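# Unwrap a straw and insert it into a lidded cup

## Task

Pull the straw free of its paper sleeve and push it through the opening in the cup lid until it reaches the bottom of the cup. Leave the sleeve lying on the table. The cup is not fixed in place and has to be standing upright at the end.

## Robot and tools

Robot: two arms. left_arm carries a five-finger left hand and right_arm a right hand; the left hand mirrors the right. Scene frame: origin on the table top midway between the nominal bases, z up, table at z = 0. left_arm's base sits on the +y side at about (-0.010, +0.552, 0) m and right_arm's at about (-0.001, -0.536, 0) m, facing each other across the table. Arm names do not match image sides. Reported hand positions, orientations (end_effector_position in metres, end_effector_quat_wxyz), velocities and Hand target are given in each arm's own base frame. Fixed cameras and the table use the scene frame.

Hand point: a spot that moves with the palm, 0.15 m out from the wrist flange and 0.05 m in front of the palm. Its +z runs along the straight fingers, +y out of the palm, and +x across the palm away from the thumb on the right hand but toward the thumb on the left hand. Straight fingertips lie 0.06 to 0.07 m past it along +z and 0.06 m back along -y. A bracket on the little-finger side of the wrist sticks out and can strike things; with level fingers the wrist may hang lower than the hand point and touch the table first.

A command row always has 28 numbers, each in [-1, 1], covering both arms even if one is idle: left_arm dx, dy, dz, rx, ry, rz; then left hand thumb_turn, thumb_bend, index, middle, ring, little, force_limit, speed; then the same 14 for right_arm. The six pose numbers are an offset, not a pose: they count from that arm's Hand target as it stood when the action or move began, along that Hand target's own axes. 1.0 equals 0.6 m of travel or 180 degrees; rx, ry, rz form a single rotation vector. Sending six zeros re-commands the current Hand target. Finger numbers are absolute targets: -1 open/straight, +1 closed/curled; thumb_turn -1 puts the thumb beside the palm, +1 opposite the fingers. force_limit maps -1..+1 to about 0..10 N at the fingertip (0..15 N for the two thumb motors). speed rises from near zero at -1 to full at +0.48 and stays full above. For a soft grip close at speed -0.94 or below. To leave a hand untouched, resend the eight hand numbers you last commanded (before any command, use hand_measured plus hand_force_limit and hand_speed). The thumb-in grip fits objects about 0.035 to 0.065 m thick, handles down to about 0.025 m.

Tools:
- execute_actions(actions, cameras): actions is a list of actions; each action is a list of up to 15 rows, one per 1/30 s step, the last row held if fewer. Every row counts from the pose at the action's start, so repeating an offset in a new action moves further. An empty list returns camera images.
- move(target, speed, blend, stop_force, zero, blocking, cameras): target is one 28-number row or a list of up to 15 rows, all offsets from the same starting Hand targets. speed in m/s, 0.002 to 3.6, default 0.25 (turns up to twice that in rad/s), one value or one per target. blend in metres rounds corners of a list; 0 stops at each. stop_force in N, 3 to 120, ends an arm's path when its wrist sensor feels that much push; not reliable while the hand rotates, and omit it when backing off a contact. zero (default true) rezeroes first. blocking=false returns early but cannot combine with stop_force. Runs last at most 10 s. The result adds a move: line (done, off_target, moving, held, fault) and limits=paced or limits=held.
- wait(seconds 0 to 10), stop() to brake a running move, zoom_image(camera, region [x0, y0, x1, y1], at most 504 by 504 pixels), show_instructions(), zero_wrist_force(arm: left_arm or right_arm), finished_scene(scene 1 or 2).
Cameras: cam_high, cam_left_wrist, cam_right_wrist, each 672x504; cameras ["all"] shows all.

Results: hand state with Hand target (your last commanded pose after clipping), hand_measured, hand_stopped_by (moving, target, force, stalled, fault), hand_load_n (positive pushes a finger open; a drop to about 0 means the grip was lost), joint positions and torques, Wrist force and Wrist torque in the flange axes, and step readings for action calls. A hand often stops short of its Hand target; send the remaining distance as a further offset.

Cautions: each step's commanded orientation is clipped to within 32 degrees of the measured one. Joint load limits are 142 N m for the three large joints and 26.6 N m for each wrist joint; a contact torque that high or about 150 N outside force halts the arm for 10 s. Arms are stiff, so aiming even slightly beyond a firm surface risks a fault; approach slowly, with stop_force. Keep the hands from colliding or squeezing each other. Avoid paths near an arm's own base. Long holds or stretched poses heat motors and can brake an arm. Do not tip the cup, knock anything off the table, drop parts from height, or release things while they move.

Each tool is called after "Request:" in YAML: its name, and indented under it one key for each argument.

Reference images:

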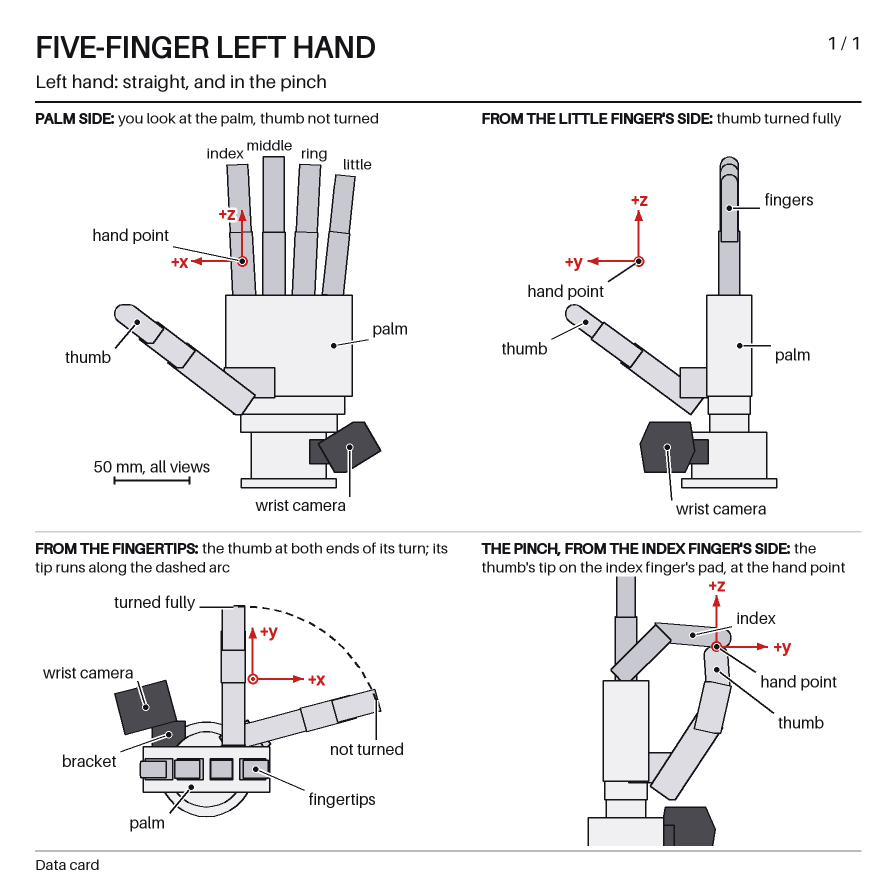

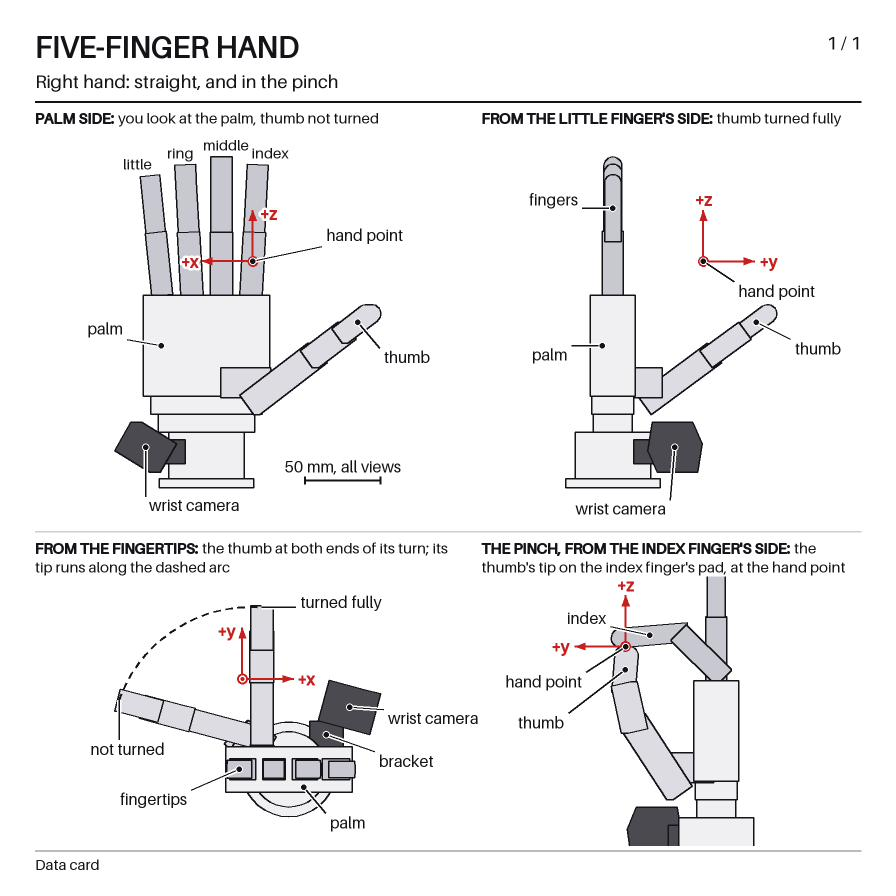

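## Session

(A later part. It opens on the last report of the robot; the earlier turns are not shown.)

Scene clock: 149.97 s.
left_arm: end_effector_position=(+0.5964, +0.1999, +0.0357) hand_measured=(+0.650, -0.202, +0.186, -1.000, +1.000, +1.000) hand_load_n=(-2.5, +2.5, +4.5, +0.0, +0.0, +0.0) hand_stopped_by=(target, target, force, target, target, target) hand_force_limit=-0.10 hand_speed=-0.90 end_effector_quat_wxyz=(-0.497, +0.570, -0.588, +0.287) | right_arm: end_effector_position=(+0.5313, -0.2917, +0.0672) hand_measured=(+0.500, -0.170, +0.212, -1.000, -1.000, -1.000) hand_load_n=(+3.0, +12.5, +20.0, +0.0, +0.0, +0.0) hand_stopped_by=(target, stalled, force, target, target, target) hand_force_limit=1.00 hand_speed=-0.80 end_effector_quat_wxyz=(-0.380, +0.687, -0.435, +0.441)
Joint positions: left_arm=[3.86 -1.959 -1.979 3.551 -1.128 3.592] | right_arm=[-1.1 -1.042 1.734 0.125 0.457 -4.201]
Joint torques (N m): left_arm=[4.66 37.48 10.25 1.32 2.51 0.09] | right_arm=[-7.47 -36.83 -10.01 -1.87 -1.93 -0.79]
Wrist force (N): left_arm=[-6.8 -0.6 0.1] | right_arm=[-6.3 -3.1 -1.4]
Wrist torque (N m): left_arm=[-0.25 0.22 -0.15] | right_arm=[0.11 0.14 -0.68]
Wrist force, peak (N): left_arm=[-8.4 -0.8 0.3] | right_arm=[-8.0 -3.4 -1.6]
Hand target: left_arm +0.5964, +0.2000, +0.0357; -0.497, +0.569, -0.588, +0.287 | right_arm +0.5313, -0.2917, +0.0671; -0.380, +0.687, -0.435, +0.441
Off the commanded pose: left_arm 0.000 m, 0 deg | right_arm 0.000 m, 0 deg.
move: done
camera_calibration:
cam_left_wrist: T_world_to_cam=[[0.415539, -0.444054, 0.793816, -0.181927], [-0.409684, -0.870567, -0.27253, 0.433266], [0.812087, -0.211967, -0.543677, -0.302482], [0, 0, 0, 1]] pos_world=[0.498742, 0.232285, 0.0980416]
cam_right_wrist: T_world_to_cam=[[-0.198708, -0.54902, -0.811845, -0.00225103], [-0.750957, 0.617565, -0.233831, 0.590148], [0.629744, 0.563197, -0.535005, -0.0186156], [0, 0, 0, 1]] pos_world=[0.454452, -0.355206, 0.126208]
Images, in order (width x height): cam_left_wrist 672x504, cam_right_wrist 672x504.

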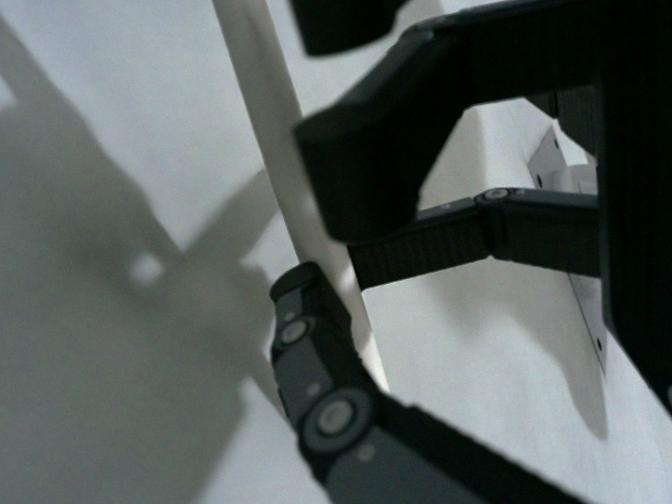

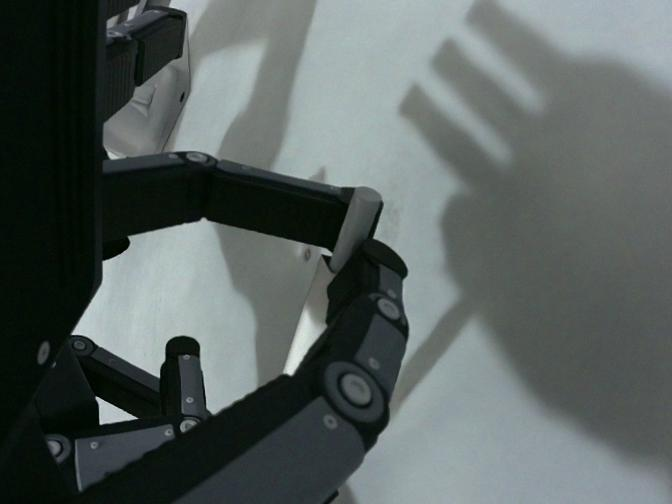

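Request:
execute_actions:
  actions:
    - [[0,0,0,0,0,0,0.65,-0.2,0.49,-1,1,1,0.9,-0.7,0,0,0,0,0,0,0.5,-0.16,0.5,-1,-1,-1,1,-0.8]]

Request:
move:
  target: [0.0093,-0.0025,-0.0005,0,0,0,0.65,-0.2,0.49,-1,1,1,0.9,-0.7,0.0107,-0.0024,-0.0009,0,0,0,0.5,-0.16,0.5,-1,-1,-1,1,-0.8]
  speed: 0.02
  cameras: ["cam_left_wrist","cam_right_wrist"]

Scene clock: 150.83 s.
left_arm: end_effector_position=(+0.5964, +0.2000, +0.0357) hand_measured=(+0.650, -0.202, +0.206, -1.000, +1.000, +1.000) hand_load_n=(-3.0, +5.5, +11.0, +0.0, +0.0, +0.0) hand_stopped_by=(target, target, force, target, target, target) hand_force_limit=0.90 hand_speed=-0.70 end_effector_quat_wxyz=(-0.497, +0.569, -0.588, +0.287) | right_arm: end_effector_position=(+0.5313, -0.2917, +0.0671) hand_measured=(+0.500, -0.170, +0.212, -1.000, -1.000, -1.000) hand_load_n=(+3.0, +10.5, +20.5, +0.0, +0.0, +0.0) hand_stopped_by=(target, stalled, force, target, target, target) hand_force_limit=1.00 hand_speed=-0.80 end_effector_quat_wxyz=(-0.380, +0.687, -0.435, +0.441)
Joint positions: left_arm=[3.86 -1.959 -1.979 3.551 -1.127 3.592] | right_arm=[-1.1 -1.042 1.735 0.125 0.457 -4.201]
Joint torques (N m): left_arm=[5.88 25.36 20.87 -2.53 2.9 0.97] | right_arm=[3.96 -51.26 -7.61 -1.72 0.78 1.21]
Wrist force (N): left_arm=[-4.6 -0.8 0.4] | right_arm=[-4.6 -3.2 -1.4]
Wrist torque (N m): left_arm=[-0.31 0.17 -0.14] | right_arm=[0.08 0.15 -0.69]
Wrist force, peak (N): left_arm=[-5.8 -1.1 0.3] | right_arm=[-6.2 -2.5 -0.8]
Hand target: left_arm +0.5964, +0.2000, +0.0357; -0.497, +0.569, -0.588, +0.287 | right_arm +0.5313, -0.2917, +0.0671; -0.380, +0.687, -0.435, +0.441
Off the commanded pose: left_arm 0.000 m, 0 deg | right_arm 0.000 m, 0 deg.
Step readings (end_effector_position of left_arm | right_arm):
0: (+0.5964, +0.2000, +0.0357) | (+0.5313, -0.2917, +0.0671)
1: (+0.5964, +0.2000, +0.0357) | (+0.5313, -0.2917, +0.0671)
2: (+0.5964, +0.2000, +0.0357) | (+0.5313, -0.2917, +0.0671)
4: (+0.5964, +0.2000, +0.0357) | (+0.5313, -0.2917, +0.0671)
8: (+0.5964, +0.2000, +0.0357) | (+0.5313, -0.2917, +0.0671)
15: (+0.5964, +0.2000, +0.0357) | (+0.5313, -0.2917, +0.0671)

Scene clock: 151.57 s.
left_arm: end_effector_position=(+0.5975, +0.1943, +0.0357) hand_measured=(+0.650, -0.202, +0.206, -1.000, +1.000, +1.000) hand_load_n=(-1.5, +6.5, +10.0, +0.0, +0.0, +0.0) hand_stopped_by=(target, target, force, target, target, target) hand_force_limit=0.90 hand_speed=-0.70 end_effector_quat_wxyz=(-0.497, +0.570, -0.588, +0.287) | right_arm: end_effector_position=(+0.5327, -0.2973, +0.0704) hand_measured=(+0.500, -0.166, +0.214, -1.000, -1.000, -1.000) hand_load_n=(+0.0, +0.0, +0.0, -0.5, +0.0, +0.0) hand_stopped_by=(target, stalled, force, target, target, target) hand_force_limit=1.00 hand_speed=-0.80 end_effector_quat_wxyz=(-0.380, +0.687, -0.435, +0.441)
Joint positions: left_arm=[3.847 -1.956 -1.983 3.554 -1.139 3.587] | right_arm=[-1.103 -1.036 1.715 0.143 0.455 -4.206]
Joint torques (N m): left_arm=[7.22 39 12.4 2.2 1.37 0.52] | right_arm=[-4.99 -35.54 -4.75 -0.59 -2.54 -0.47]
Wrist force (N): left_arm=[-0.9 -0.7 0.8] | right_arm=[-1.1 -3.1 -1.0]
Wrist torque (N m): left_arm=[-0.30 0.15 -0.17] | right_arm=[0.09 0.20 -0.68]
Wrist force, peak (N): left_arm=[-8.6 -1.0 0.2] | right_arm=[-7.7 -3.5 -1.5]
Hand target: left_arm +0.5975, +0.1944, +0.0357; -0.497, +0.569, -0.588, +0.287 | right_arm +0.5327, -0.2972, +0.0704; -0.380, +0.687, -0.435, +0.441
Off the commanded pose: left_arm 0.000 m, 0 deg | right_arm 0.000 m, 0 deg.
move: done
camera_calibration:
cam_left_wrist: T_world_to_cam=[[0.415539, -0.444054, 0.793816, -0.184915], [-0.409684, -0.870567, -0.27253, 0.428754], [0.812087, -0.211967, -0.543677, -0.304584], [0, 0, 0, 1]] pos_world=[0.499842, 0.226585, 0.0980416]
cam_right_wrist: T_world_to_cam=[[-0.19872, -0.549031, -0.811834, -0.00244902], [-0.751005, 0.617522, -0.23379, 0.595407], [0.629684, 0.563233, -0.535039, -0.0145863], [0, 0, 0, 1]] pos_world=[0.455852, -0.360806, 0.129408]
Images, in order (width x height): cam_left_wrist 672x504, cam_right_wrist 672x504.

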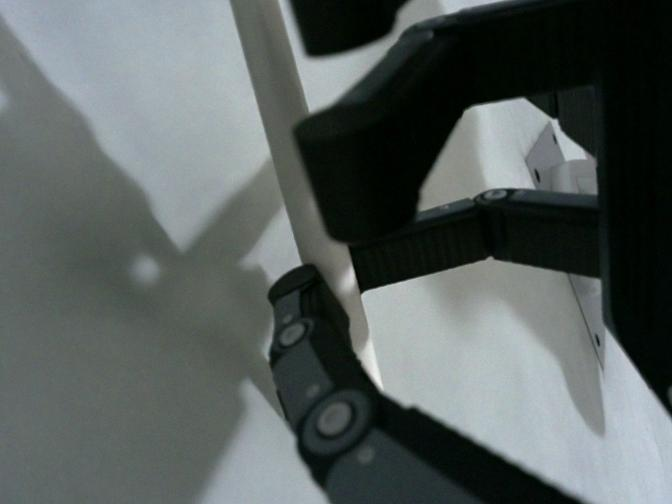

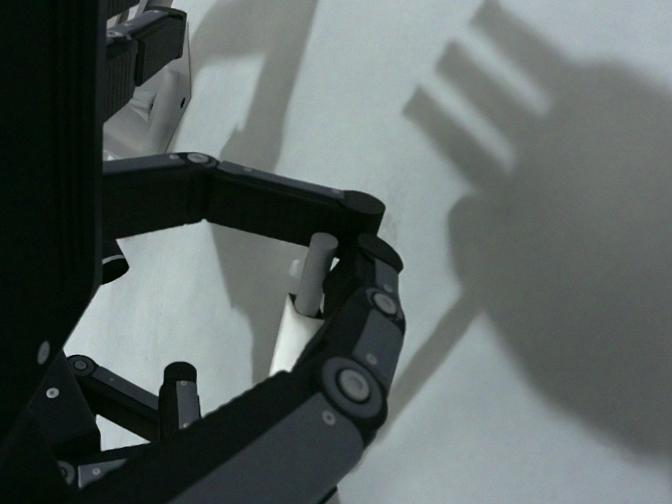

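Request:
execute_actions:
  actions:
    - [[0,0,0,0,0,0,0.65,-0.2,0.49,-1,1,1,0.9,-0.7,0,0,0,0,0,0,0.7,-0.2,-0.1,-1,-1,-1,1,-0.4]]

Request:
move:
  target: [0,0,0,0,0,0,0.65,-0.2,0.49,-1,1,1,0.9,-0.7,-0.0205,0,0,0,0,0,0.7,-0.2,-0.1,-1,-1,-1,1,-0.4]
  speed: 0.06
  cameras: ["cam_right_wrist"]

Scene clock: 154.33 s.
left_arm: end_effector_position=(+0.5975, +0.1944, +0.0357) hand_measured=(+0.650, -0.202, +0.206, -1.000, +1.000, +1.000) hand_load_n=(-1.0, +6.5, +10.0, +0.0, +0.5, +0.0) hand_stopped_by=(target, target, force, target, target, target) hand_force_limit=0.90 hand_speed=-0.70 end_effector_quat_wxyz=(-0.497, +0.569, -0.588, +0.287) | right_arm: end_effector_position=(+0.5327, -0.2972, +0.0704) hand_measured=(+0.700, -0.200, -0.100, -1.000, -1.000, -1.000) hand_load_n=(+0.0, +0.0, +0.0, +0.0, +0.0, +0.0) hand_stopped_by=(target, target, target, target, target, target) hand_force_limit=1.00 hand_speed=-0.40 end_effector_quat_wxyz=(-0.380, +0.687, -0.435, +0.441)
Joint positions: left_arm=[3.848 -1.956 -1.983 3.554 -1.139 3.587] | right_arm=[-1.103 -1.036 1.715 0.143 0.455 -4.206]
Joint torques (N m): left_arm=[7.78 25.75 22.01 -1.55 2.34 0.95] | right_arm=[6.46 -50.76 -7.63 -1.16 1.76 1.5]
Wrist force (N): left_arm=[-0.9 -0.6 0.7] | right_arm=[-1.1 -3.0 -1.0]
Wrist torque (N m): left_arm=[-0.30 0.15 -0.17] | right_arm=[0.10 0.19 -0.67]
Wrist force, peak (N): left_arm=[-1.1 -0.9 1.0] | right_arm=[-1.0 -3.3 -0.9]
Hand target: left_arm +0.5975, +0.1944, +0.0357; -0.497, +0.569, -0.588, +0.287 | right_arm +0.5327, -0.2972, +0.0704; -0.380, +0.687, -0.435, +0.441
Off the commanded pose: left_arm 0.000 m, 0 deg | right_arm 0.000 m, 0 deg.
Step readings (end_effector_position of left_arm | right_arm):
0: (+0.5975, +0.1944, +0.0357) | (+0.5327, -0.2972, +0.0704)
1: (+0.5975, +0.1944, +0.0357) | (+0.5327, -0.2972, +0.0704)
2: (+0.5975, +0.1944, +0.0357) | (+0.5327, -0.2972, +0.0704)
4: (+0.5975, +0.1944, +0.0357) | (+0.5327, -0.2972, +0.0704)
8: (+0.5975, +0.1944, +0.0357) | (+0.5327, -0.2972, +0.0704)
15: (+0.5975, +0.1944, +0.0357) | (+0.5327, -0.2972, +0.0704)

Scene clock: 155.07 s.
left_arm: end_effector_position=(+0.5975, +0.1944, +0.0357) hand_measured=(+0.650, -0.202, +0.206, -1.000, +1.000, +1.000) hand_load_n=(-1.0, +6.5, +10.0, +0.0, +0.0, +0.0) hand_stopped_by=(target, target, force, target, target, target) hand_force_limit=0.90 hand_speed=-0.70 end_effector_quat_wxyz=(-0.497, +0.569, -0.588, +0.287) | right_arm: end_effector_position=(+0.5299, -0.2857, +0.0671) hand_measured=(+0.700, -0.200, -0.100, -1.000, -1.000, -1.000) hand_load_n=(+0.0, +0.5, +0.0, -0.5, +0.0, +0.0) hand_stopped_by=(target, target, target, target, target, target) hand_force_limit=1.00 hand_speed=-0.40 end_effector_quat_wxyz=(-0.380, +0.687, -0.435, +0.441) end_effector_velocity=(+0.001, -0.001, +0.001) end_effector_angular_velocity=(+0.003, +0.001, +0.000)
Joint positions: left_arm=[3.848 -1.956 -1.983 3.554 -1.139 3.587] | right_arm=[-1.097 -1.053 1.753 0.113 0.459 -4.196]
Joint velocities: left_arm=[within noise] | right_arm=[0.001 0.002 -0.005 0.005 0 0.002]
Joint torques (N m): left_arm=[7.1 25.61 21.76 -1.55 1.99 0.98] | right_arm=[-2.38 -26.68 -20.21 3.5 0.57 -0.6]
Wrist force (N): left_arm=[-0.7 -0.6 0.8] | right_arm=[-1.2 -3.0 -0.9]
Wrist torque (N m): left_arm=[-0.29 0.12 -0.16] | right_arm=[0.09 0.20 -0.77]
Wrist force, peak (N): left_arm=[-1.0 -1.0 1.1] | right_arm=[-1.2 -3.4 -0.9]
Hand target: left_arm +0.5975, +0.1944, +0.0357; -0.497, +0.569, -0.588, +0.287 | right_arm +0.5299, -0.2858, +0.0670; -0.380, +0.687, -0.435, +0.441
Off the commanded pose: left_arm 0.000 m, 0 deg | right_arm 0.000 m, 0 deg.
move: done
camera_calibration:
cam_right_wrist: T_world_to_cam=[[-0.198531, -0.549457, -0.811593, 0.000418676], [-0.751002, 0.617353, -0.234245, 0.585368], [0.629747, 0.563003, -0.535207, -0.0212094], [0, 0, 0, 1]] pos_world=[0.453052, -0.349208, 0.126108]
Images, in order (width x height): cam_right_wrist 672x504.

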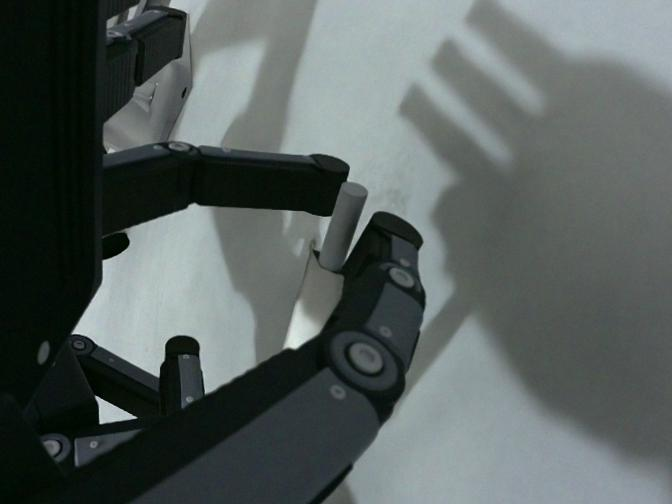

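Request:
move:
  target: [0,0,0,0,0,0,0.65,-0.2,0.49,-1,1,1,0.9,-0.7,0,-0.006,-0.0022,0,0,0,0.7,-0.2,-0.1,-1,-1,-1,1,-0.4]
  speed: 0.06

Request:
execute_actions:
  actions:
    - [[0,0,0,0,0,0,0.65,-0.2,0.49,-1,1,1,0.9,-0.7,0,0,0,0,0,0,0.7,-0.2,0.5,-1,-1,-1,1,-0.6]]

Request:
wait:
  seconds: 0.5
  cameras: ["cam_right_wrist"]

Scene clock: 156.00 s.
left_arm: end_effector_position=(+0.5975, +0.1944, +0.0357) hand_measured=(+0.650, -0.202, +0.206, -1.000, +1.000, +1.000) hand_load_n=(-1.0, +6.5, +10.5, +0.0, +0.0, +0.0) hand_stopped_by=(target, target, force, target, target, target) hand_force_limit=0.90 hand_speed=-0.70 end_effector_quat_wxyz=(-0.497, +0.569, -0.588, +0.287) | right_arm: end_effector_position=(+0.5296, -0.2848, +0.0708) hand_measured=(+0.700, -0.200, -0.100, -1.000, -1.000, -1.000) hand_load_n=(+0.0, +0.0, +0.0, +0.0, +0.0, +0.0) hand_stopped_by=(target, target, target, target, target, target) hand_force_limit=1.00 hand_speed=-0.40 end_effector_quat_wxyz=(-0.380, +0.687, -0.435, +0.441)
Joint positions: left_arm=[3.848 -1.956 -1.983 3.554 -1.139 3.587] | right_arm=[-1.097 -1.06 1.753 0.12 0.459 -4.195]
Joint torques (N m): left_arm=[6.86 25.93 20.64 -1.65 1.8 0.91] | right_arm=[10.42 -36.84 -5.91 1.58 1.78 1.32]
Wrist force (N): left_arm=[-0.7 -0.4 0.9] | right_arm=[-1.0 -3.1 -1.0]
Wrist torque (N m): left_arm=[-0.28 0.13 -0.17] | right_arm=[0.07 0.17 -0.77]
Wrist force, peak (N): left_arm=[-1.2 -0.3 1.2] | right_arm=[-1.0 -3.3 -1.2]
Hand target: left_arm +0.5975, +0.1944, +0.0357; -0.497, +0.569, -0.588, +0.287 | right_arm +0.5296, -0.2847, +0.0707; -0.380, +0.687, -0.435, +0.441
Off the commanded pose: left_arm 0.000 m, 0 deg | right_arm 0.000 m, 0 deg.
move: done

Scene clock: 156.70 s.
left_arm: end_effector_position=(+0.5975, +0.1944, +0.0357) hand_measured=(+0.650, -0.202, +0.206, -1.000, +1.000, +1.000) hand_load_n=(-1.5, +6.0, +10.0, +0.0, +0.0, +0.0) hand_stopped_by=(target, target, force, target, target, target) hand_force_limit=0.90 hand_speed=-0.70 end_effector_quat_wxyz=(-0.497, +0.569, -0.588, +0.287) | right_arm: end_effector_position=(+0.5296, -0.2847, +0.0707) hand_measured=(+0.700, -0.200, +0.222, -1.000, -1.000, -1.000) hand_load_n=(+0.0, +0.0, +0.0, +0.0, +0.0, +0.0) hand_stopped_by=(target, target, force, target, target, target) hand_force_limit=1.00 hand_speed=-0.60 end_effector_quat_wxyz=(-0.380, +0.687, -0.435, +0.441)
Joint positions: left_arm=[3.848 -1.956 -1.983 3.554 -1.139 3.587] | right_arm=[-1.097 -1.06 1.753 0.12 0.459 -4.195]
Joint torques (N m): left_arm=[6.23 25.32 19.94 -1.67 1.62 0.87] | right_arm=[8.33 -26.51 -7.64 -1.17 1.51 0.46]
Wrist force (N): left_arm=[-0.7 -0.2 1.1] | right_arm=[-1.2 -3.1 -0.7]
Wrist torque (N m): left_arm=[-0.26 0.15 -0.16] | right_arm=[0.07 0.19 -0.78]
Wrist force, peak (N): left_arm=[-2.1 -0.5 1.1] | right_arm=[-2.6 -2.9 -0.2]
Hand target: left_arm +0.5975, +0.1944, +0.0357; -0.497, +0.569, -0.588, +0.287 | right_arm +0.5296, -0.2847, +0.0707; -0.380, +0.687, -0.435, +0.441
Off the commanded pose: left_arm 0.000 m, 0 deg | right_arm 0.000 m, 0 deg.
Step readings (end_effector_position of left_arm | right_arm):
0: (+0.5975, +0.1944, +0.0357) | (+0.5296, -0.2848, +0.0708)
1: (+0.5975, +0.1944, +0.0357) | (+0.5296, -0.2847, +0.0708)
2: (+0.5975, +0.1944, +0.0357) | (+0.5296, -0.2847, +0.0708)
4: (+0.5975, +0.1944, +0.0357) | (+0.5296, -0.2847, +0.0707)
8: (+0.5975, +0.1944, +0.0357) | (+0.5296, -0.2847, +0.0707)
15: (+0.5975, +0.1944, +0.0357) | (+0.5296, -0.2847, +0.0707)

Scene clock: 157.20 s.
left_arm: end_effector_position=(+0.5975, +0.1944, +0.0357) hand_measured=(+0.650, -0.202, +0.206, -1.000, +1.000, +1.000) hand_load_n=(-1.5, +6.0, +10.5, +0.0, +0.0, +0.0) hand_stopped_by=(target, target, force, target, target, target) hand_force_limit=0.90 hand_speed=-0.70 end_effector_quat_wxyz=(-0.497, +0.569, -0.588, +0.287) | right_arm: end_effector_position=(+0.5296, -0.2847, +0.0707) hand_measured=(+0.700, -0.200, +0.222, -1.000, -1.000, -1.000) hand_load_n=(+0.0, +0.0, +0.0, -0.5, +0.0, +0.0) hand_stopped_by=(target, target, force, target, target, target) hand_force_limit=1.00 hand_speed=-0.60 end_effector_quat_wxyz=(-0.380, +0.687, -0.435, +0.441)
Joint positions: left_arm=[3.848 -1.956 -1.983 3.554 -1.139 3.587] | right_arm=[-1.097 -1.06 1.753 0.12 0.459 -4.195]
Joint torques (N m): left_arm=[5.83 26.32 19.3 -1.63 1.44 0.96] | right_arm=[6.83 -25.52 -9.42 -1.27 1.15 -0.27]
Wrist force (N): left_arm=[-1.3 -0.5 0.7] | right_arm=[-1.1 -3.0 -1.0]
Wrist torque (N m): left_arm=[-0.26 0.21 -0.20] | right_arm=[0.10 0.20 -0.77]
Wrist force, peak (N): left_arm=[-1.2 -0.9 1.0] | right_arm=[-1.1 -3.3 -0.6]
Hand target: left_arm +0.5975, +0.1944, +0.0357; -0.497, +0.569, -0.588, +0.287 | right_arm +0.5296, -0.2847, +0.0707; -0.380, +0.687, -0.435, +0.441
Off the commanded pose: left_arm 0.000 m, 0 deg | right_arm 0.000 m, 0 deg.
wait: 0.50 s; at rest by 0.17 s
camera_calibration:
cam_right_wrist: T_world_to_cam=[[-0.198636, -0.549165, -0.811764, 0.00398229], [-0.751005, 0.617462, -0.23395, 0.585293], [0.629711, 0.563168, -0.535076, -0.0195374], [0, 0, 0, 1]] pos_world=[0.452652, -0.348207, 0.129708]
Images, in order (width x height): cam_right_wrist 672x504.

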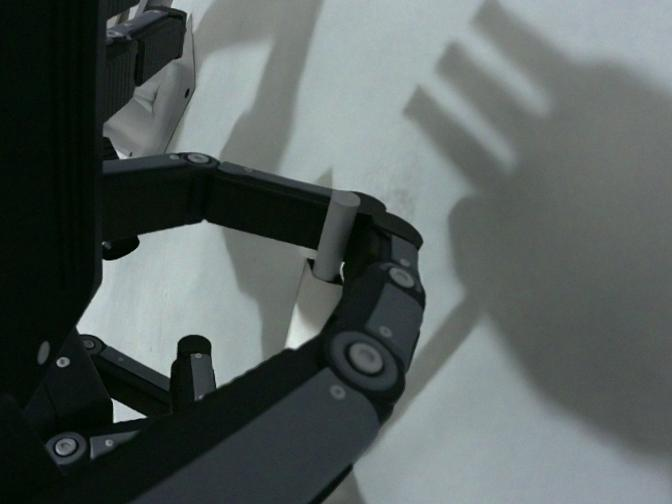

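Request:
execute_actions:
  actions:
    - [[0,0,0,0,0,0,0.65,-0.2,0.49,-1,1,1,0.9,-0.7,0,0,0,0,0,0,0.65,-0.2,-0.1,-1,-1,-1,1,-0.4]]

Request:
move:
  target: [0,0,0,0,0,0,0.65,-0.2,0.49,-1,1,1,0.9,-0.7,0,-0.0055,-0.002,0,0,0,0.65,-0.2,-0.1,-1,-1,-1,1,-0.4]
  speed: 0.06
  cameras: ["cam_right_wrist"]

Request:
execute_actions:
  actions:
    - [[0,0,0,0,0,0,0.65,-0.2,0.49,-1,1,1,0.9,-0.7,0,0,0,0,0,0,0.65,-0.2,0.5,-1,-1,-1,1,-0.7]]

Request:
wait:
  seconds: 0.5
  cameras: ["cam_right_wrist"]

Scene clock: 158.17 s.
left_arm: end_effector_position=(+0.5975, +0.1944, +0.0357) hand_measured=(+0.650, -0.202, +0.206, -1.000, +1.000, +1.000) hand_load_n=(-1.0, +6.0, +10.0, +0.0, +0.0, +0.0) hand_stopped_by=(target, target, force, target, target, target) hand_force_limit=0.90 hand_speed=-0.70 end_effector_quat_wxyz=(-0.497, +0.569, -0.588, +0.287) | right_arm: end_effector_position=(+0.5296, -0.2847, +0.0707) hand_measured=(+0.650, -0.200, -0.100, -1.000, -1.000, -1.000) hand_load_n=(+0.0, +0.0, +0.0, +0.0, +0.0, +0.0) hand_stopped_by=(target, target, target, target, target, target) hand_force_limit=1.00 hand_speed=-0.40 end_effector_quat_wxyz=(-0.380, +0.687, -0.435, +0.441)
Joint positions: left_arm=[3.848 -1.956 -1.983 3.554 -1.139 3.587] | right_arm=[-1.097 -1.06 1.753 0.12 0.459 -4.195]
Joint torques (N m): left_arm=[5.64 25.26 19.2 -1.58 1.19 0.96] | right_arm=[2.18 -26.39 -12.53 -1 0.59 -0.98]
Wrist force (N): left_arm=[-0.8 -0.7 1.0] | right_arm=[-1.2 -3.2 -0.8]
Wrist torque (N m): left_arm=[-0.33 0.14 -0.16] | right_arm=[0.06 0.20 -0.78]
Wrist force, peak (N): left_arm=[-1.0 -0.3 1.4] | right_arm=[-1.1 -3.2 -1.1]
Hand target: left_arm +0.5975, +0.1944, +0.0357; -0.497, +0.569, -0.588, +0.287 | right_arm +0.5296, -0.2847, +0.0707; -0.380, +0.687, -0.435, +0.441
Off the commanded pose: left_arm 0.000 m, 0 deg | right_arm 0.000 m, 0 deg.
Step readings (end_effector_position of left_arm | right_arm):
0: (+0.5975, +0.1944, +0.0357) | (+0.5296, -0.2847, +0.0707)
1: (+0.5975, +0.1944, +0.0357) | (+0.5296, -0.2847, +0.0707)
2: (+0.5975, +0.1944, +0.0357) | (+0.5296, -0.2847, +0.0707)
4: (+0.5975, +0.1944, +0.0357) | (+0.5296, -0.2847, +0.0707)
8: (+0.5975, +0.1944, +0.0357) | (+0.5296, -0.2847, +0.0707)
15: (+0.5975, +0.1944, +0.0357) | (+0.5296, -0.2847, +0.0707)

Scene clock: 158.87 s.
left_arm: end_effector_position=(+0.5975, +0.1944, +0.0357) hand_measured=(+0.650, -0.202, +0.206, -1.000, +1.000, +1.000) hand_load_n=(-1.0, +6.5, +10.0, +0.0, +0.0, +0.0) hand_stopped_by=(target, target, force, target, target, target) hand_force_limit=0.90 hand_speed=-0.70 end_effector_quat_wxyz=(-0.497, +0.569, -0.588, +0.287) | right_arm: end_effector_position=(+0.5293, -0.2838, +0.0741) hand_measured=(+0.650, -0.200, -0.100, -1.000, -1.000, -1.000) hand_load_n=(+0.0, +0.0, +0.0, +0.0, +0.0, -0.5) hand_stopped_by=(target, target, target, target, target, target) hand_force_limit=1.00 hand_speed=-0.40 end_effector_quat_wxyz=(-0.380, +0.687, -0.435, +0.441)
Joint positions: left_arm=[3.848 -1.956 -1.983 3.554 -1.139 3.587] | right_arm=[-1.096 -1.067 1.753 0.126 0.46 -4.195]
Joint torques (N m): left_arm=[5.57 25.6 17.92 -1.59 0.95 0.91] | right_arm=[9.47 -37.91 -6.41 1.76 1.73 1.48]
Wrist force (N): left_arm=[-0.8 -0.3 0.7] | right_arm=[-1.1 -3.0 -0.9]
Wrist torque (N m): left_arm=[-0.25 0.14 -0.17] | right_arm=[0.09 0.19 -0.77]
Wrist force, peak (N): left_arm=[-1.0 -0.9 0.9] | right_arm=[-1.3 -3.2 -1.0]
Hand target: left_arm +0.5975, +0.1944, +0.0357; -0.497, +0.569, -0.588, +0.287 | right_arm +0.5293, -0.2838, +0.0741; -0.380, +0.687, -0.435, +0.441
Off the commanded pose: left_arm 0.000 m, 0 deg | right_arm 0.000 m, 0 deg.
move: done
camera_calibration:
cam_right_wrist: T_world_to_cam=[[-0.198636, -0.549165, -0.811764, 0.00719681], [-0.751005, 0.617462, -0.23395, 0.585383], [0.629711, 0.563168, -0.535076, -0.018099], [0, 0, 0, 1]] pos_world=[0.452452, -0.347307, 0.133108]
Images, in order (width x height): cam_right_wrist 672x504.

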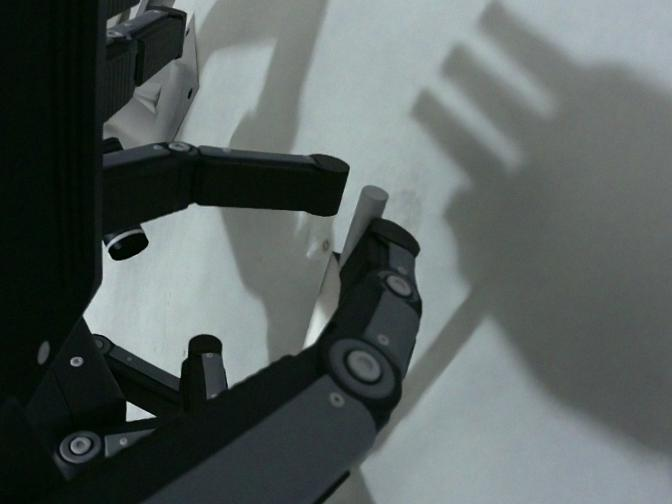

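Scene clock: 159.57 s.
left_arm: end_effector_position=(+0.5975, +0.1944, +0.0357) hand_measured=(+0.650, -0.202, +0.206, -1.000, +1.000, +1.000) hand_load_n=(-1.0, +4.5, +10.5, +0.0, +0.0, +0.0) hand_stopped_by=(target, target, force, target, target, target) hand_force_limit=0.90 hand_speed=-0.70 end_effector_quat_wxyz=(-0.497, +0.569, -0.588, +0.287) | right_arm: end_effector_position=(+0.5293, -0.2838, +0.0741) hand_measured=(+0.650, -0.202, +0.198, -1.000, -1.000, -1.000) hand_load_n=(-1.0, +4.5, +11.5, +0.0, +0.0, +0.0) hand_stopped_by=(target, target, force, target, target, target) hand_force_limit=1.00 hand_speed=-0.70 end_effector_quat_wxyz=(-0.380, +0.687, -0.435, +0.441)
Joint positions: left_arm=[3.848 -1.956 -1.983 3.554 -1.139 3.587] | right_arm=[-1.096 -1.067 1.753 0.126 0.46 -4.195]
Joint torques (N m): left_arm=[4.42 25.14 16.76 -1.59 0.77 0.92] | right_arm=[9.58 -25.58 -6.78 -1.25 1.48 0.38]
Wrist force (N): left_arm=[-1.2 -0.5 0.9] | right_arm=[-1.8 -3.0 -0.5]
Wrist torque (N m): left_arm=[-0.30 0.12 -0.15] | right_arm=[0.06 0.21 -0.77]
Wrist force, peak (N): left_arm=[-2.0 -0.7 1.2] | right_arm=[-1.8 -3.4 -0.5]
Hand target: left_arm +0.5975, +0.1944, +0.0357; -0.497, +0.569, -0.588, +0.287 | right_arm +0.5293, -0.2838, +0.0741; -0.380, +0.687, -0.435, +0.441
Off the commanded pose: left_arm 0.000 m, 0 deg | right_arm 0.000 m, 0 deg.
Step readings (end_effector_position of left_arm | right_arm):
0: (+0.5975, +0.1944, +0.0357) | (+0.5293, -0.2838, +0.0741)
1: (+0.5975, +0.1944, +0.0357) | (+0.5293, -0.2838, +0.0741)
2: (+0.5975, +0.1944, +0.0357) | (+0.5293, -0.2838, +0.0741)
4: (+0.5975, +0.1944, +0.0357) | (+0.5293, -0.2838, +0.0741)
8: (+0.5975, +0.1944, +0.0357) | (+0.5293, -0.2838, +0.0741)
15: (+0.5975, +0.1944, +0.0357) | (+0.5293, -0.2838, +0.0741)

Scene clock: 160.07 s.
left_arm: end_effector_position=(+0.5975, +0.1944, +0.0357) hand_measured=(+0.650, -0.202, +0.206, -1.000, +1.000, +1.000) hand_load_n=(-1.0, +4.5, +11.0, +0.0, +0.0, +0.0) hand_stopped_by=(target, target, force, target, target, target) hand_force_limit=0.90 hand_speed=-0.70 end_effector_quat_wxyz=(-0.497, +0.569, -0.588, +0.287) | right_arm: end_effector_position=(+0.5293, -0.2838, +0.0741) hand_measured=(+0.650, -0.202, +0.198, -1.000, -1.000, -1.000) hand_load_n=(-1.0, +4.5, +11.5, +0.0, +0.0, +0.0) hand_stopped_by=(target, target, force, target, target, target) hand_force_limit=1.00 hand_speed=-0.70 end_effector_quat_wxyz=(-0.380, +0.687, -0.435, +0.441)
Joint positions: left_arm=[3.848 -1.956 -1.983 3.554 -1.139 3.587] | right_arm=[-1.096 -1.067 1.753 0.126 0.46 -4.195]
Joint torques (N m): left_arm=[4.45 25.74 16.56 -1.66 0.65 0.83] | right_arm=[9.03 -26.33 -6.41 -1.35 1.36 -0.19]
Wrist force (N): left_arm=[-1.5 -1.0 0.8] | right_arm=[-1.6 -3.2 -0.8]
Wrist torque (N m): left_arm=[-0.31 0.14 -0.17] | right_arm=[0.07 0.21 -0.77]
Wrist force, peak (N): left_arm=[-1.6 -1.1 1.3] | right_arm=[-1.7 -3.3 -0.8]
Hand target: left_arm +0.5975, +0.1944, +0.0357; -0.497, +0.569, -0.588, +0.287 | right_arm +0.5293, -0.2838, +0.0741; -0.380, +0.687, -0.435, +0.441
Off the commanded pose: left_arm 0.000 m, 0 deg | right_arm 0.000 m, 0 deg.
wait: 0.50 s; at rest by 0.17 s
camera_calibration:
cam_right_wrist: T_world_to_cam=[[-0.198636, -0.549165, -0.811764, 0.00711564], [-0.751005, 0.617462, -0.23395, 0.58536], [0.629711, 0.563168, -0.535076, -0.0181525], [0, 0, 0, 1]] pos_world=[0.452452, -0.347307, 0.133008]
Images, in order (width x height): cam_right_wrist 672x504.

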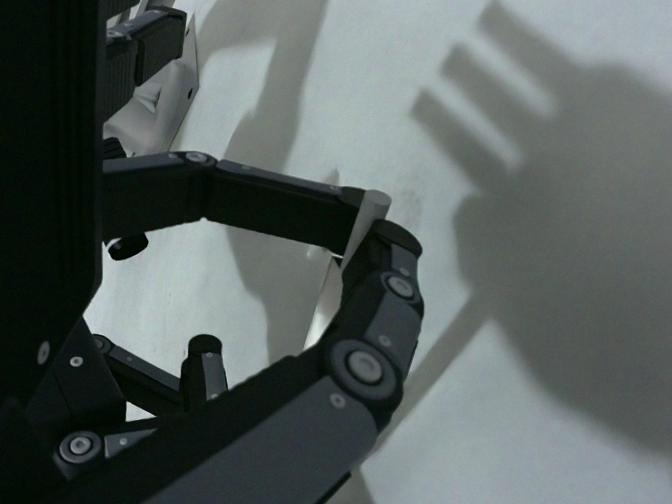

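Request:
execute_actions:
  actions:
    - [[0,0,0,0,0,0,0.65,-0.2,0.49,-1,1,1,0.9,-0.7,0,0,0,0,0,0,0.65,-0.16,0.5,-1,-1,-1,1,-0.8]]

Request:
move:
  target: [0.0093,-0.0025,-0.0005,0,0,0,0.65,-0.2,0.49,-1,1,1,0.9,-0.7,0.0107,-0.0024,-0.0009,0,0,0,0.65,-0.16,0.5,-1,-1,-1,1,-0.8]
  speed: 0.02
  cameras: ["cam_left_wrist","cam_right_wrist"]

Scene clock: 161.00 s.
left_arm: end_effector_position=(+0.5975, +0.1944, +0.0357) hand_measured=(+0.650, -0.202, +0.206, -1.000, +1.000, +1.000) hand_load_n=(-1.5, +7.5, +9.5, -0.5, +0.0, +0.0) hand_stopped_by=(target, target, force, target, target, target) hand_force_limit=0.90 hand_speed=-0.70 end_effector_quat_wxyz=(-0.497, +0.569, -0.588, +0.287) | right_arm: end_effector_position=(+0.5293, -0.2838, +0.0740) hand_measured=(+0.650, -0.168, +0.198, -1.000, -1.000, -1.000) hand_load_n=(+0.5, +11.0, +16.0, +0.0, +0.0, +0.0) hand_stopped_by=(target, target, force, target, target, target) hand_force_limit=1.00 hand_speed=-0.80 end_effector_quat_wxyz=(-0.380, +0.687, -0.435, +0.441)
Joint positions: left_arm=[3.848 -1.956 -1.983 3.554 -1.139 3.587] | right_arm=[-1.096 -1.067 1.753 0.126 0.46 -4.195]
Joint torques (N m): left_arm=[3.83 25.67 16.08 -1.54 0.34 0.91] | right_arm=[7.42 -25.85 -6.77 -1.32 0.81 -1.15]
Wrist force (N): left_arm=[-2.2 -0.3 1.1] | right_arm=[-2.7 -3.0 -0.2]
Wrist torque (N m): left_arm=[-0.25 0.17 -0.17] | right_arm=[0.09 0.26 -0.76]
Wrist force, peak (N): left_arm=[-2.5 -1.2 1.3] | right_arm=[-2.4 -3.5 -0.7]
Hand target: left_arm +0.5975, +0.1944, +0.0357; -0.497, +0.569, -0.588, +0.287 | right_arm +0.5293, -0.2838, +0.0741; -0.380, +0.687, -0.435, +0.441
Off the commanded pose: left_arm 0.000 m, 0 deg | right_arm 0.000 m, 0 deg.
Step readings (end_effector_position of left_arm | right_arm):
0: (+0.5975, +0.1944, +0.0357) | (+0.5293, -0.2838, +0.0741)
1: (+0.5975, +0.1944, +0.0357) | (+0.5293, -0.2838, +0.0741)
2: (+0.5975, +0.1944, +0.0357) | (+0.5293, -0.2838, +0.0741)
4: (+0.5975, +0.1944, +0.0357) | (+0.5293, -0.2838, +0.0741)
8: (+0.5975, +0.1944, +0.0357) | (+0.5293, -0.2838, +0.0740)
15: (+0.5975, +0.1944, +0.0357) | (+0.5293, -0.2838, +0.0740)

Scene clock: 161.73 s.
left_arm: end_effector_position=(+0.5986, +0.1886, +0.0357) hand_measured=(+0.650, -0.200, +0.208, -1.000, +1.000, +1.000) hand_load_n=(-1.0, +1.0, +2.5, +0.0, +0.0, +0.0) hand_stopped_by=(target, target, force, target, target, target) hand_force_limit=0.90 hand_speed=-0.70 end_effector_quat_wxyz=(-0.497, +0.570, -0.588, +0.287) | right_arm: end_effector_position=(+0.5307, -0.2895, +0.0773) hand_measured=(+0.650, -0.168, +0.198, -1.000, -1.000, -1.000) hand_load_n=(+3.0, +10.0, +16.0, +0.0, +0.0, +0.0) hand_stopped_by=(target, target, force, target, target, target) hand_force_limit=1.00 hand_speed=-0.80 end_effector_quat_wxyz=(-0.380, +0.687, -0.435, +0.441)
Joint positions: left_arm=[3.834 -1.953 -1.987 3.557 -1.151 3.581] | right_arm=[-1.099 -1.061 1.734 0.144 0.458 -4.2]
Joint torques (N m): left_arm=[6.63 37.96 9.98 1.64 2.05 0.3] | right_arm=[-6.67 -37.49 -7.04 -1.36 -2.17 -0.72]
Wrist force (N): left_arm=[-3.2 -0.3 0.9] | right_arm=[-3.9 -2.7 0.1]
Wrist torque (N m): left_arm=[-0.28 0.15 -0.16] | right_arm=[0.08 0.25 -0.65]
Wrist force, peak (N): left_arm=[-9.7 -0.8 1.1] | right_arm=[-10.0 -2.7 0.1]
Hand target: left_arm +0.5986, +0.1887, +0.0357; -0.497, +0.569, -0.588, +0.287 | right_arm +0.5307, -0.2894, +0.0773; -0.380, +0.687, -0.435, +0.441
Off the commanded pose: left_arm 0.000 m, 0 deg | right_arm 0.000 m, 0 deg.
move: done
camera_calibration:
cam_left_wrist: T_world_to_cam=[[0.415539, -0.444054, 0.793816, -0.187903], [-0.409684, -0.870567, -0.27253, 0.424243], [0.812087, -0.211967, -0.543677, -0.306685], [0, 0, 0, 1]] pos_world=[0.500942, 0.220885, 0.0980416]
cam_right_wrist: T_world_to_cam=[[-0.19872, -0.549031, -0.811834, 0.00707266], [-0.751005, 0.617522, -0.23379, 0.590565], [0.629684, 0.563233, -0.535039, -0.0140218], [0, 0, 0, 1]] pos_world=[0.453752, -0.352906, 0.136308]
Images, in order (width x height): cam_left_wrist 672x504, cam_right_wrist 672x504.

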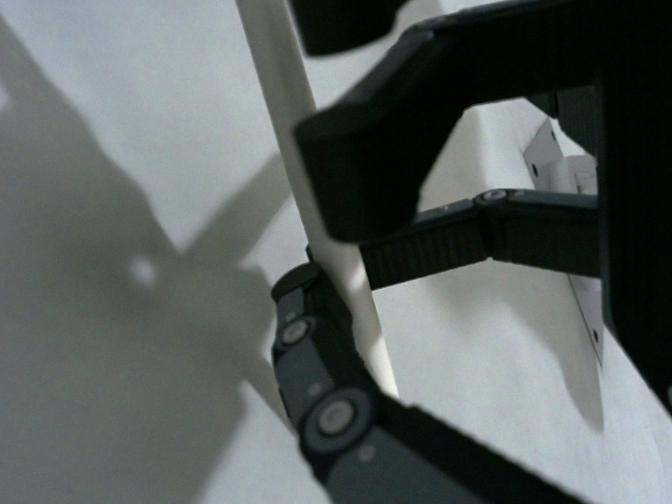

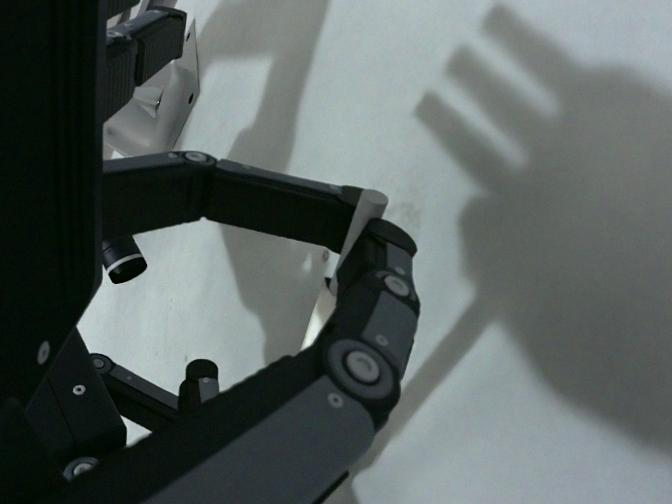

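Request:
execute_actions:
  actions:
    - [[0,0,0,0,0,0,0.65,-0.2,-0.1,-1,1,1,0.9,-0.5,0,0,0,0,0,0,0.65,-0.16,0.5,-1,-1,-1,1,-0.8]]

Request:
move:
  target: [0,-0.0047,-0.0017,0,0,0,0.65,-0.2,-0.1,-1,1,1,0.9,-0.5,0,0,0,0,0,0,0.65,-0.16,0.5,-1,-1,-1,1,-0.8]
  speed: 0.05
  cameras: ["cam_left_wrist","cam_right_wrist"]

Scene clock: 162.67 s.
left_arm: end_effector_position=(+0.5986, +0.1887, +0.0357) hand_measured=(+0.650, -0.200, -0.100, -1.000, +1.000, +1.000) hand_load_n=(+0.0, +0.0, +0.0, +0.0, +0.0, +0.0) hand_stopped_by=(target, target, target, target, target, target) hand_force_limit=0.90 hand_speed=-0.50 end_effector_quat_wxyz=(-0.497, +0.569, -0.588, +0.287) | right_arm: end_effector_position=(+0.5307, -0.2894, +0.0773) hand_measured=(+0.650, -0.168, +0.198, -1.000, -1.000, -1.000) hand_load_n=(+0.5, +9.0, +16.0, +0.0, +0.0, +0.0) hand_stopped_by=(target, target, force, target, target, target) hand_force_limit=1.00 hand_speed=-0.80 end_effector_quat_wxyz=(-0.380, +0.687, -0.435, +0.441)
Joint positions: left_arm=[3.835 -1.953 -1.987 3.557 -1.151 3.582] | right_arm=[-1.099 -1.061 1.734 0.144 0.458 -4.2]
Joint torques (N m): left_arm=[7.44 26.9 22.01 -1.84 0.86 0.94] | right_arm=[6.42 -50.46 -6.7 -0.07 1.18 1.26]
Wrist force (N): left_arm=[-0.9 -0.9 1.1] | right_arm=[-1.2 -2.9 -1.0]
Wrist torque (N m): left_arm=[-0.35 0.15 -0.16] | right_arm=[0.10 0.21 -0.69]
Wrist force, peak (N): left_arm=[-3.0 -1.7 1.5] | right_arm=[-2.9 -3.7 -0.7]
Hand target: left_arm +0.5986, +0.1887, +0.0357; -0.497, +0.569, -0.588, +0.287 | right_arm +0.5307, -0.2894, +0.0773; -0.380, +0.687, -0.435, +0.441
Off the commanded pose: left_arm 0.000 m, 0 deg | right_arm 0.000 m, 0 deg.
Step readings (end_effector_position of left_arm | right_arm):
0: (+0.5986, +0.1886, +0.0357) | (+0.5307, -0.2894, +0.0773)
1: (+0.5986, +0.1886, +0.0357) | (+0.5307, -0.2894, +0.0773)
2: (+0.5986, +0.1886, +0.0357) | (+0.5307, -0.2894, +0.0773)
4: (+0.5986, +0.1886, +0.0357) | (+0.5307, -0.2894, +0.0772)
8: (+0.5986, +0.1887, +0.0357) | (+0.5307, -0.2894, +0.0773)
15: (+0.5986, +0.1887, +0.0357) | (+0.5307, -0.2894, +0.0773)

Scene clock: 163.37 s.
left_arm: end_effector_position=(+0.5987, +0.1879, +0.0387) hand_measured=(+0.650, -0.200, -0.100, -1.000, +1.000, +1.000) hand_load_n=(+0.0, +0.0, +0.0, +0.0, +0.5, +0.0) hand_stopped_by=(target, target, target, target, target, target) hand_force_limit=0.90 hand_speed=-0.50 end_effector_quat_wxyz=(-0.497, +0.570, -0.588, +0.287) | right_arm: end_effector_position=(+0.5307, -0.2894, +0.0773) hand_measured=(+0.650, -0.168, +0.198, -1.000, -1.000, -1.000) hand_load_n=(+0.5, +8.5, +16.0, +0.0, +0.0, +0.0) hand_stopped_by=(target, target, force, target, target, target) hand_force_limit=1.00 hand_speed=-0.80 end_effector_quat_wxyz=(-0.380, +0.687, -0.435, +0.441)
Joint positions: left_arm=[3.833 -1.948 -1.985 3.55 -1.153 3.581] | right_arm=[-1.099 -1.061 1.734 0.144 0.458 -4.2]
Joint torques (N m): left_arm=[-8.75 33.07 19.73 0.23 -1.85 -0.95] | right_arm=[6.9 -50.85 -6.31 1.33 1.86 1.41]
Wrist force (N): left_arm=[-0.7 -0.8 1.1] | right_arm=[-1.1 -2.9 -0.9]
Wrist torque (N m): left_arm=[-0.32 0.13 -0.16] | right_arm=[0.10 0.20 -0.69]
Wrist force, peak (N): left_arm=[-1.5 -1.1 0.6] | right_arm=[-1.3 -3.2 -1.0]
Hand target: left_arm +0.5987, +0.1879, +0.0386; -0.497, +0.569, -0.588, +0.287 | right_arm +0.5307, -0.2894, +0.0773; -0.380, +0.687, -0.435, +0.441
Off the commanded pose: left_arm 0.000 m, 0 deg | right_arm 0.000 m, 0 deg.
move: done
camera_calibration:
cam_left_wrist: T_world_to_cam=[[0.415539, -0.444054, 0.793816, -0.190592], [-0.409684, -0.870567, -0.27253, 0.424579], [0.812087, -0.211967, -0.543677, -0.305263], [0, 0, 0, 1]] pos_world=[0.501042, 0.220285, 0.101042]
cam_right_wrist: T_world_to_cam=[[-0.198671, -0.549197, -0.811735, 0.00697784], [-0.750966, 0.617497, -0.233983, 0.590565], [0.629746, 0.5631, -0.535106, -0.0140875], [0, 0, 0, 1]] pos_world=[0.453752, -0.352907, 0.136308]
Images, in order (width x height): cam_left_wrist 672x504, cam_right_wrist 672x504.

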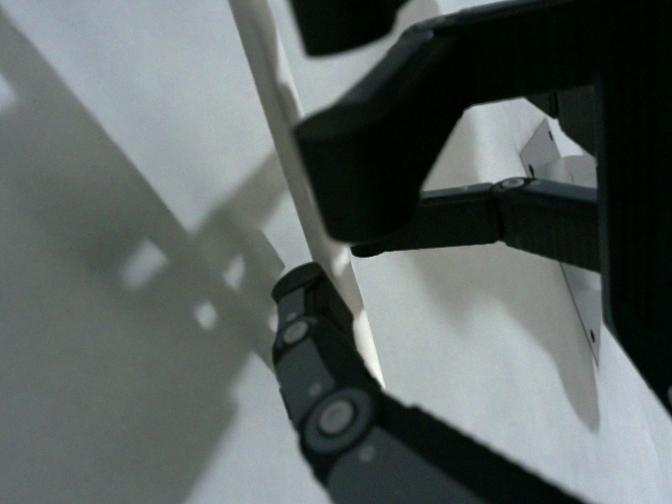

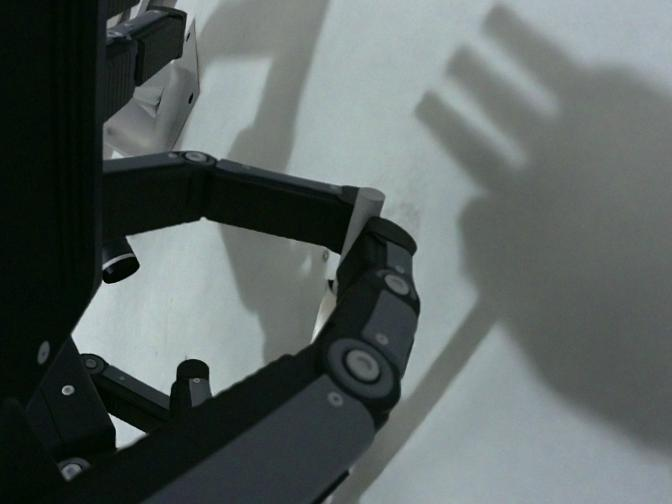

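Request:
execute_actions:
  actions:
    - [[0,0,0,0,0,0,0.65,-0.2,0.5,-1,1,1,1,-0.7,0,0,0,0,0,0,0.65,-0.16,0.5,-1,-1,-1,1,-0.8]]

Request:
execute_actions:
  actions:
    - [[0,0,0,0,0,0,0.65,-0.16,0.5,-1,1,1,1,-0.8,0,0,0,0,0,0,0.65,-0.16,0.5,-1,-1,-1,1,-0.8]]

Request:
wait:
  seconds: 0.4
  cameras: ["cam_left_wrist"]

Scene clock: 164.37 s.
left_arm: end_effector_position=(+0.5988, +0.1879, +0.0386) hand_measured=(+0.650, -0.202, +0.198, -1.000, +1.000, +1.000) hand_load_n=(-1.0, +4.0, +10.0, +0.0, +0.0, +0.0) hand_stopped_by=(target, target, force, target, target, target) hand_force_limit=1.00 hand_speed=-0.70 end_effector_quat_wxyz=(-0.497, +0.569, -0.588, +0.287) | right_arm: end_effector_position=(+0.5307, -0.2894, +0.0773) hand_measured=(+0.650, -0.168, +0.198, -1.000, -1.000, -1.000) hand_load_n=(+2.5, +8.5, +17.0, +0.0, +0.0, +0.0) hand_stopped_by=(target, target, force, target, target, target) hand_force_limit=1.00 hand_speed=-0.80 end_effector_quat_wxyz=(-0.380, +0.687, -0.435, +0.441)
Joint positions: left_arm=[3.833 -1.948 -1.985 3.55 -1.153 3.581] | right_arm=[-1.099 -1.061 1.734 0.144 0.458 -4.2]
Joint torques (N m): left_arm=[-4.28 22.47 9.36 2.96 0.84 0.24] | right_arm=[7.54 -49.74 -6.89 3.15 1.53 1.41]
Wrist force (N): left_arm=[-0.8 -1.1 1.2] | right_arm=[-0.9 -3.3 -0.4]
Wrist torque (N m): left_arm=[-0.32 0.16 -0.17] | right_arm=[0.06 0.26 -0.68]
Wrist force, peak (N): left_arm=[-0.9 -1.4 0.8] | right_arm=[-1.1 -3.2 -1.0]
Hand target: left_arm +0.5987, +0.1879, +0.0386; -0.497, +0.569, -0.588, +0.287 | right_arm +0.5307, -0.2894, +0.0773; -0.380, +0.687, -0.435, +0.441
Off the commanded pose: left_arm 0.000 m, 0 deg | right_arm 0.000 m, 0 deg.
Step readings (end_effector_position of left_arm | right_arm):
0: (+0.5988, +0.1879, +0.0387) | (+0.5307, -0.2894, +0.0773)
1: (+0.5988, +0.1879, +0.0387) | (+0.5307, -0.2894, +0.0773)
2: (+0.5988, +0.1879, +0.0387) | (+0.5307, -0.2894, +0.0773)
4: (+0.5988, +0.1879, +0.0387) | (+0.5307, -0.2894, +0.0773)
8: (+0.5988, +0.1879, +0.0386) | (+0.5307, -0.2894, +0.0773)
15: (+0.5988, +0.1879, +0.0386) | (+0.5307, -0.2894, +0.0773)

Scene clock: 165.07 s.
left_arm: end_effector_position=(+0.5988, +0.1879, +0.0386) hand_measured=(+0.650, -0.170, +0.198, -1.000, +1.000, +1.000) hand_load_n=(+0.0, +9.5, +13.5, +0.0, +0.0, +0.0) hand_stopped_by=(target, stalled, force, target, target, target) hand_force_limit=1.00 hand_speed=-0.80 end_effector_quat_wxyz=(-0.497, +0.569, -0.588, +0.287) | right_arm: end_effector_position=(+0.5307, -0.2894, +0.0773) hand_measured=(+0.650, -0.168, +0.198, -1.000, -1.000, -1.000) hand_load_n=(+1.5, +11.5, +15.5, +0.0, +0.0, +0.0) hand_stopped_by=(target, target, force, target, target, target) hand_force_limit=1.00 hand_speed=-0.80 end_effector_quat_wxyz=(-0.380, +0.687, -0.435, +0.441)
Joint positions: left_arm=[3.833 -1.948 -1.985 3.55 -1.153 3.581] | right_arm=[-1.099 -1.061 1.734 0.144 0.458 -4.2]
Joint torques (N m): left_arm=[-0.98 22.4 7.25 2.64 2.04 0.67] | right_arm=[6.62 -49.92 -7.07 3.07 1.37 1.38]
Wrist force (N): left_arm=[-0.3 -0.9 1.2] | right_arm=[-0.3 -3.0 -0.7]
Wrist torque (N m): left_arm=[-0.32 0.16 -0.18] | right_arm=[0.11 0.24 -0.67]
Wrist force, peak (N): left_arm=[-0.4 -1.2 1.4] | right_arm=[-0.2 -3.5 -0.8]
Hand target: left_arm +0.5987, +0.1879, +0.0386; -0.497, +0.569, -0.588, +0.287 | right_arm +0.5307, -0.2894, +0.0773; -0.380, +0.687, -0.435, +0.441
Off the commanded pose: left_arm 0.000 m, 0 deg | right_arm 0.000 m, 0 deg.
Step readings (end_effector_position of left_arm | right_arm):
0: (+0.5988, +0.1879, +0.0386) | (+0.5307, -0.2894, +0.0773)
1: (+0.5988, +0.1879, +0.0386) | (+0.5307, -0.2894, +0.0773)
2: (+0.5988, +0.1879, +0.0386) | (+0.5307, -0.2894, +0.0773)
4: (+0.5988, +0.1879, +0.0386) | (+0.5307, -0.2894, +0.0773)
8: (+0.5988, +0.1879, +0.0386) | (+0.5307, -0.2894, +0.0773)
15: (+0.5988, +0.1879, +0.0386) | (+0.5307, -0.2894, +0.0773)

Scene clock: 165.47 s.
left_arm: end_effector_position=(+0.5988, +0.1879, +0.0386) hand_measured=(+0.650, -0.170, +0.198, -1.000, +1.000, +1.000) hand_load_n=(+0.0, +9.0, +14.0, +0.0, +0.0, +0.0) hand_stopped_by=(target, stalled, force, target, target, target) hand_force_limit=1.00 hand_speed=-0.80 end_effector_quat_wxyz=(-0.497, +0.569, -0.588, +0.287) | right_arm: end_effector_position=(+0.5307, -0.2894, +0.0773) hand_measured=(+0.650, -0.168, +0.198, -1.000, -1.000, -1.000) hand_load_n=(+1.5, +11.5, +15.0, +0.0, +0.0, +0.0) hand_stopped_by=(target, target, force, target, target, target) hand_force_limit=1.00 hand_speed=-0.80 end_effector_quat_wxyz=(-0.380, +0.687, -0.435, +0.441)
Joint positions: left_arm=[3.833 -1.948 -1.985 3.55 -1.153 3.581] | right_arm=[-1.099 -1.061 1.734 0.144 0.458 -4.2]
Joint torques (N m): left_arm=[1.68 22.63 7.95 2.48 2.06 0.65] | right_arm=[7.26 -50.24 -6.97 3.18 1.26 1.32]
Wrist force (N): left_arm=[0.0 -0.4 0.9] | right_arm=[-0.3 -3.1 -0.6]
Wrist torque (N m): left_arm=[-0.24 0.10 -0.18] | right_arm=[0.09 0.23 -0.67]
Wrist force, peak (N): left_arm=[0.0 -0.9 1.2] | right_arm=[-0.4 -3.3 -1.0]
Hand target: left_arm +0.5987, +0.1879, +0.0386; -0.497, +0.569, -0.588, +0.287 | right_arm +0.5307, -0.2894, +0.0773; -0.380, +0.687, -0.435, +0.441
Off the commanded pose: left_arm 0.000 m, 0 deg | right_arm 0.000 m, 0 deg.
wait: 0.40 s; at rest by 0.17 s
camera_calibration:
cam_left_wrist: T_world_to_cam=[[0.415522, -0.44409, 0.793804, -0.190495], [-0.409701, -0.870548, -0.272564, 0.42456], [0.812088, -0.211967, -0.543676, -0.305317], [0, 0, 0, 1]] pos_world=[0.501042, 0.220285, 0.100942]
Images, in order (width x height): cam_left_wrist 672x504.

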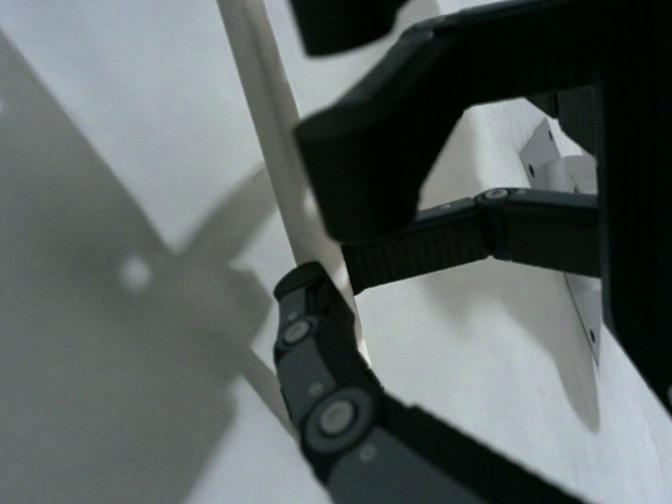

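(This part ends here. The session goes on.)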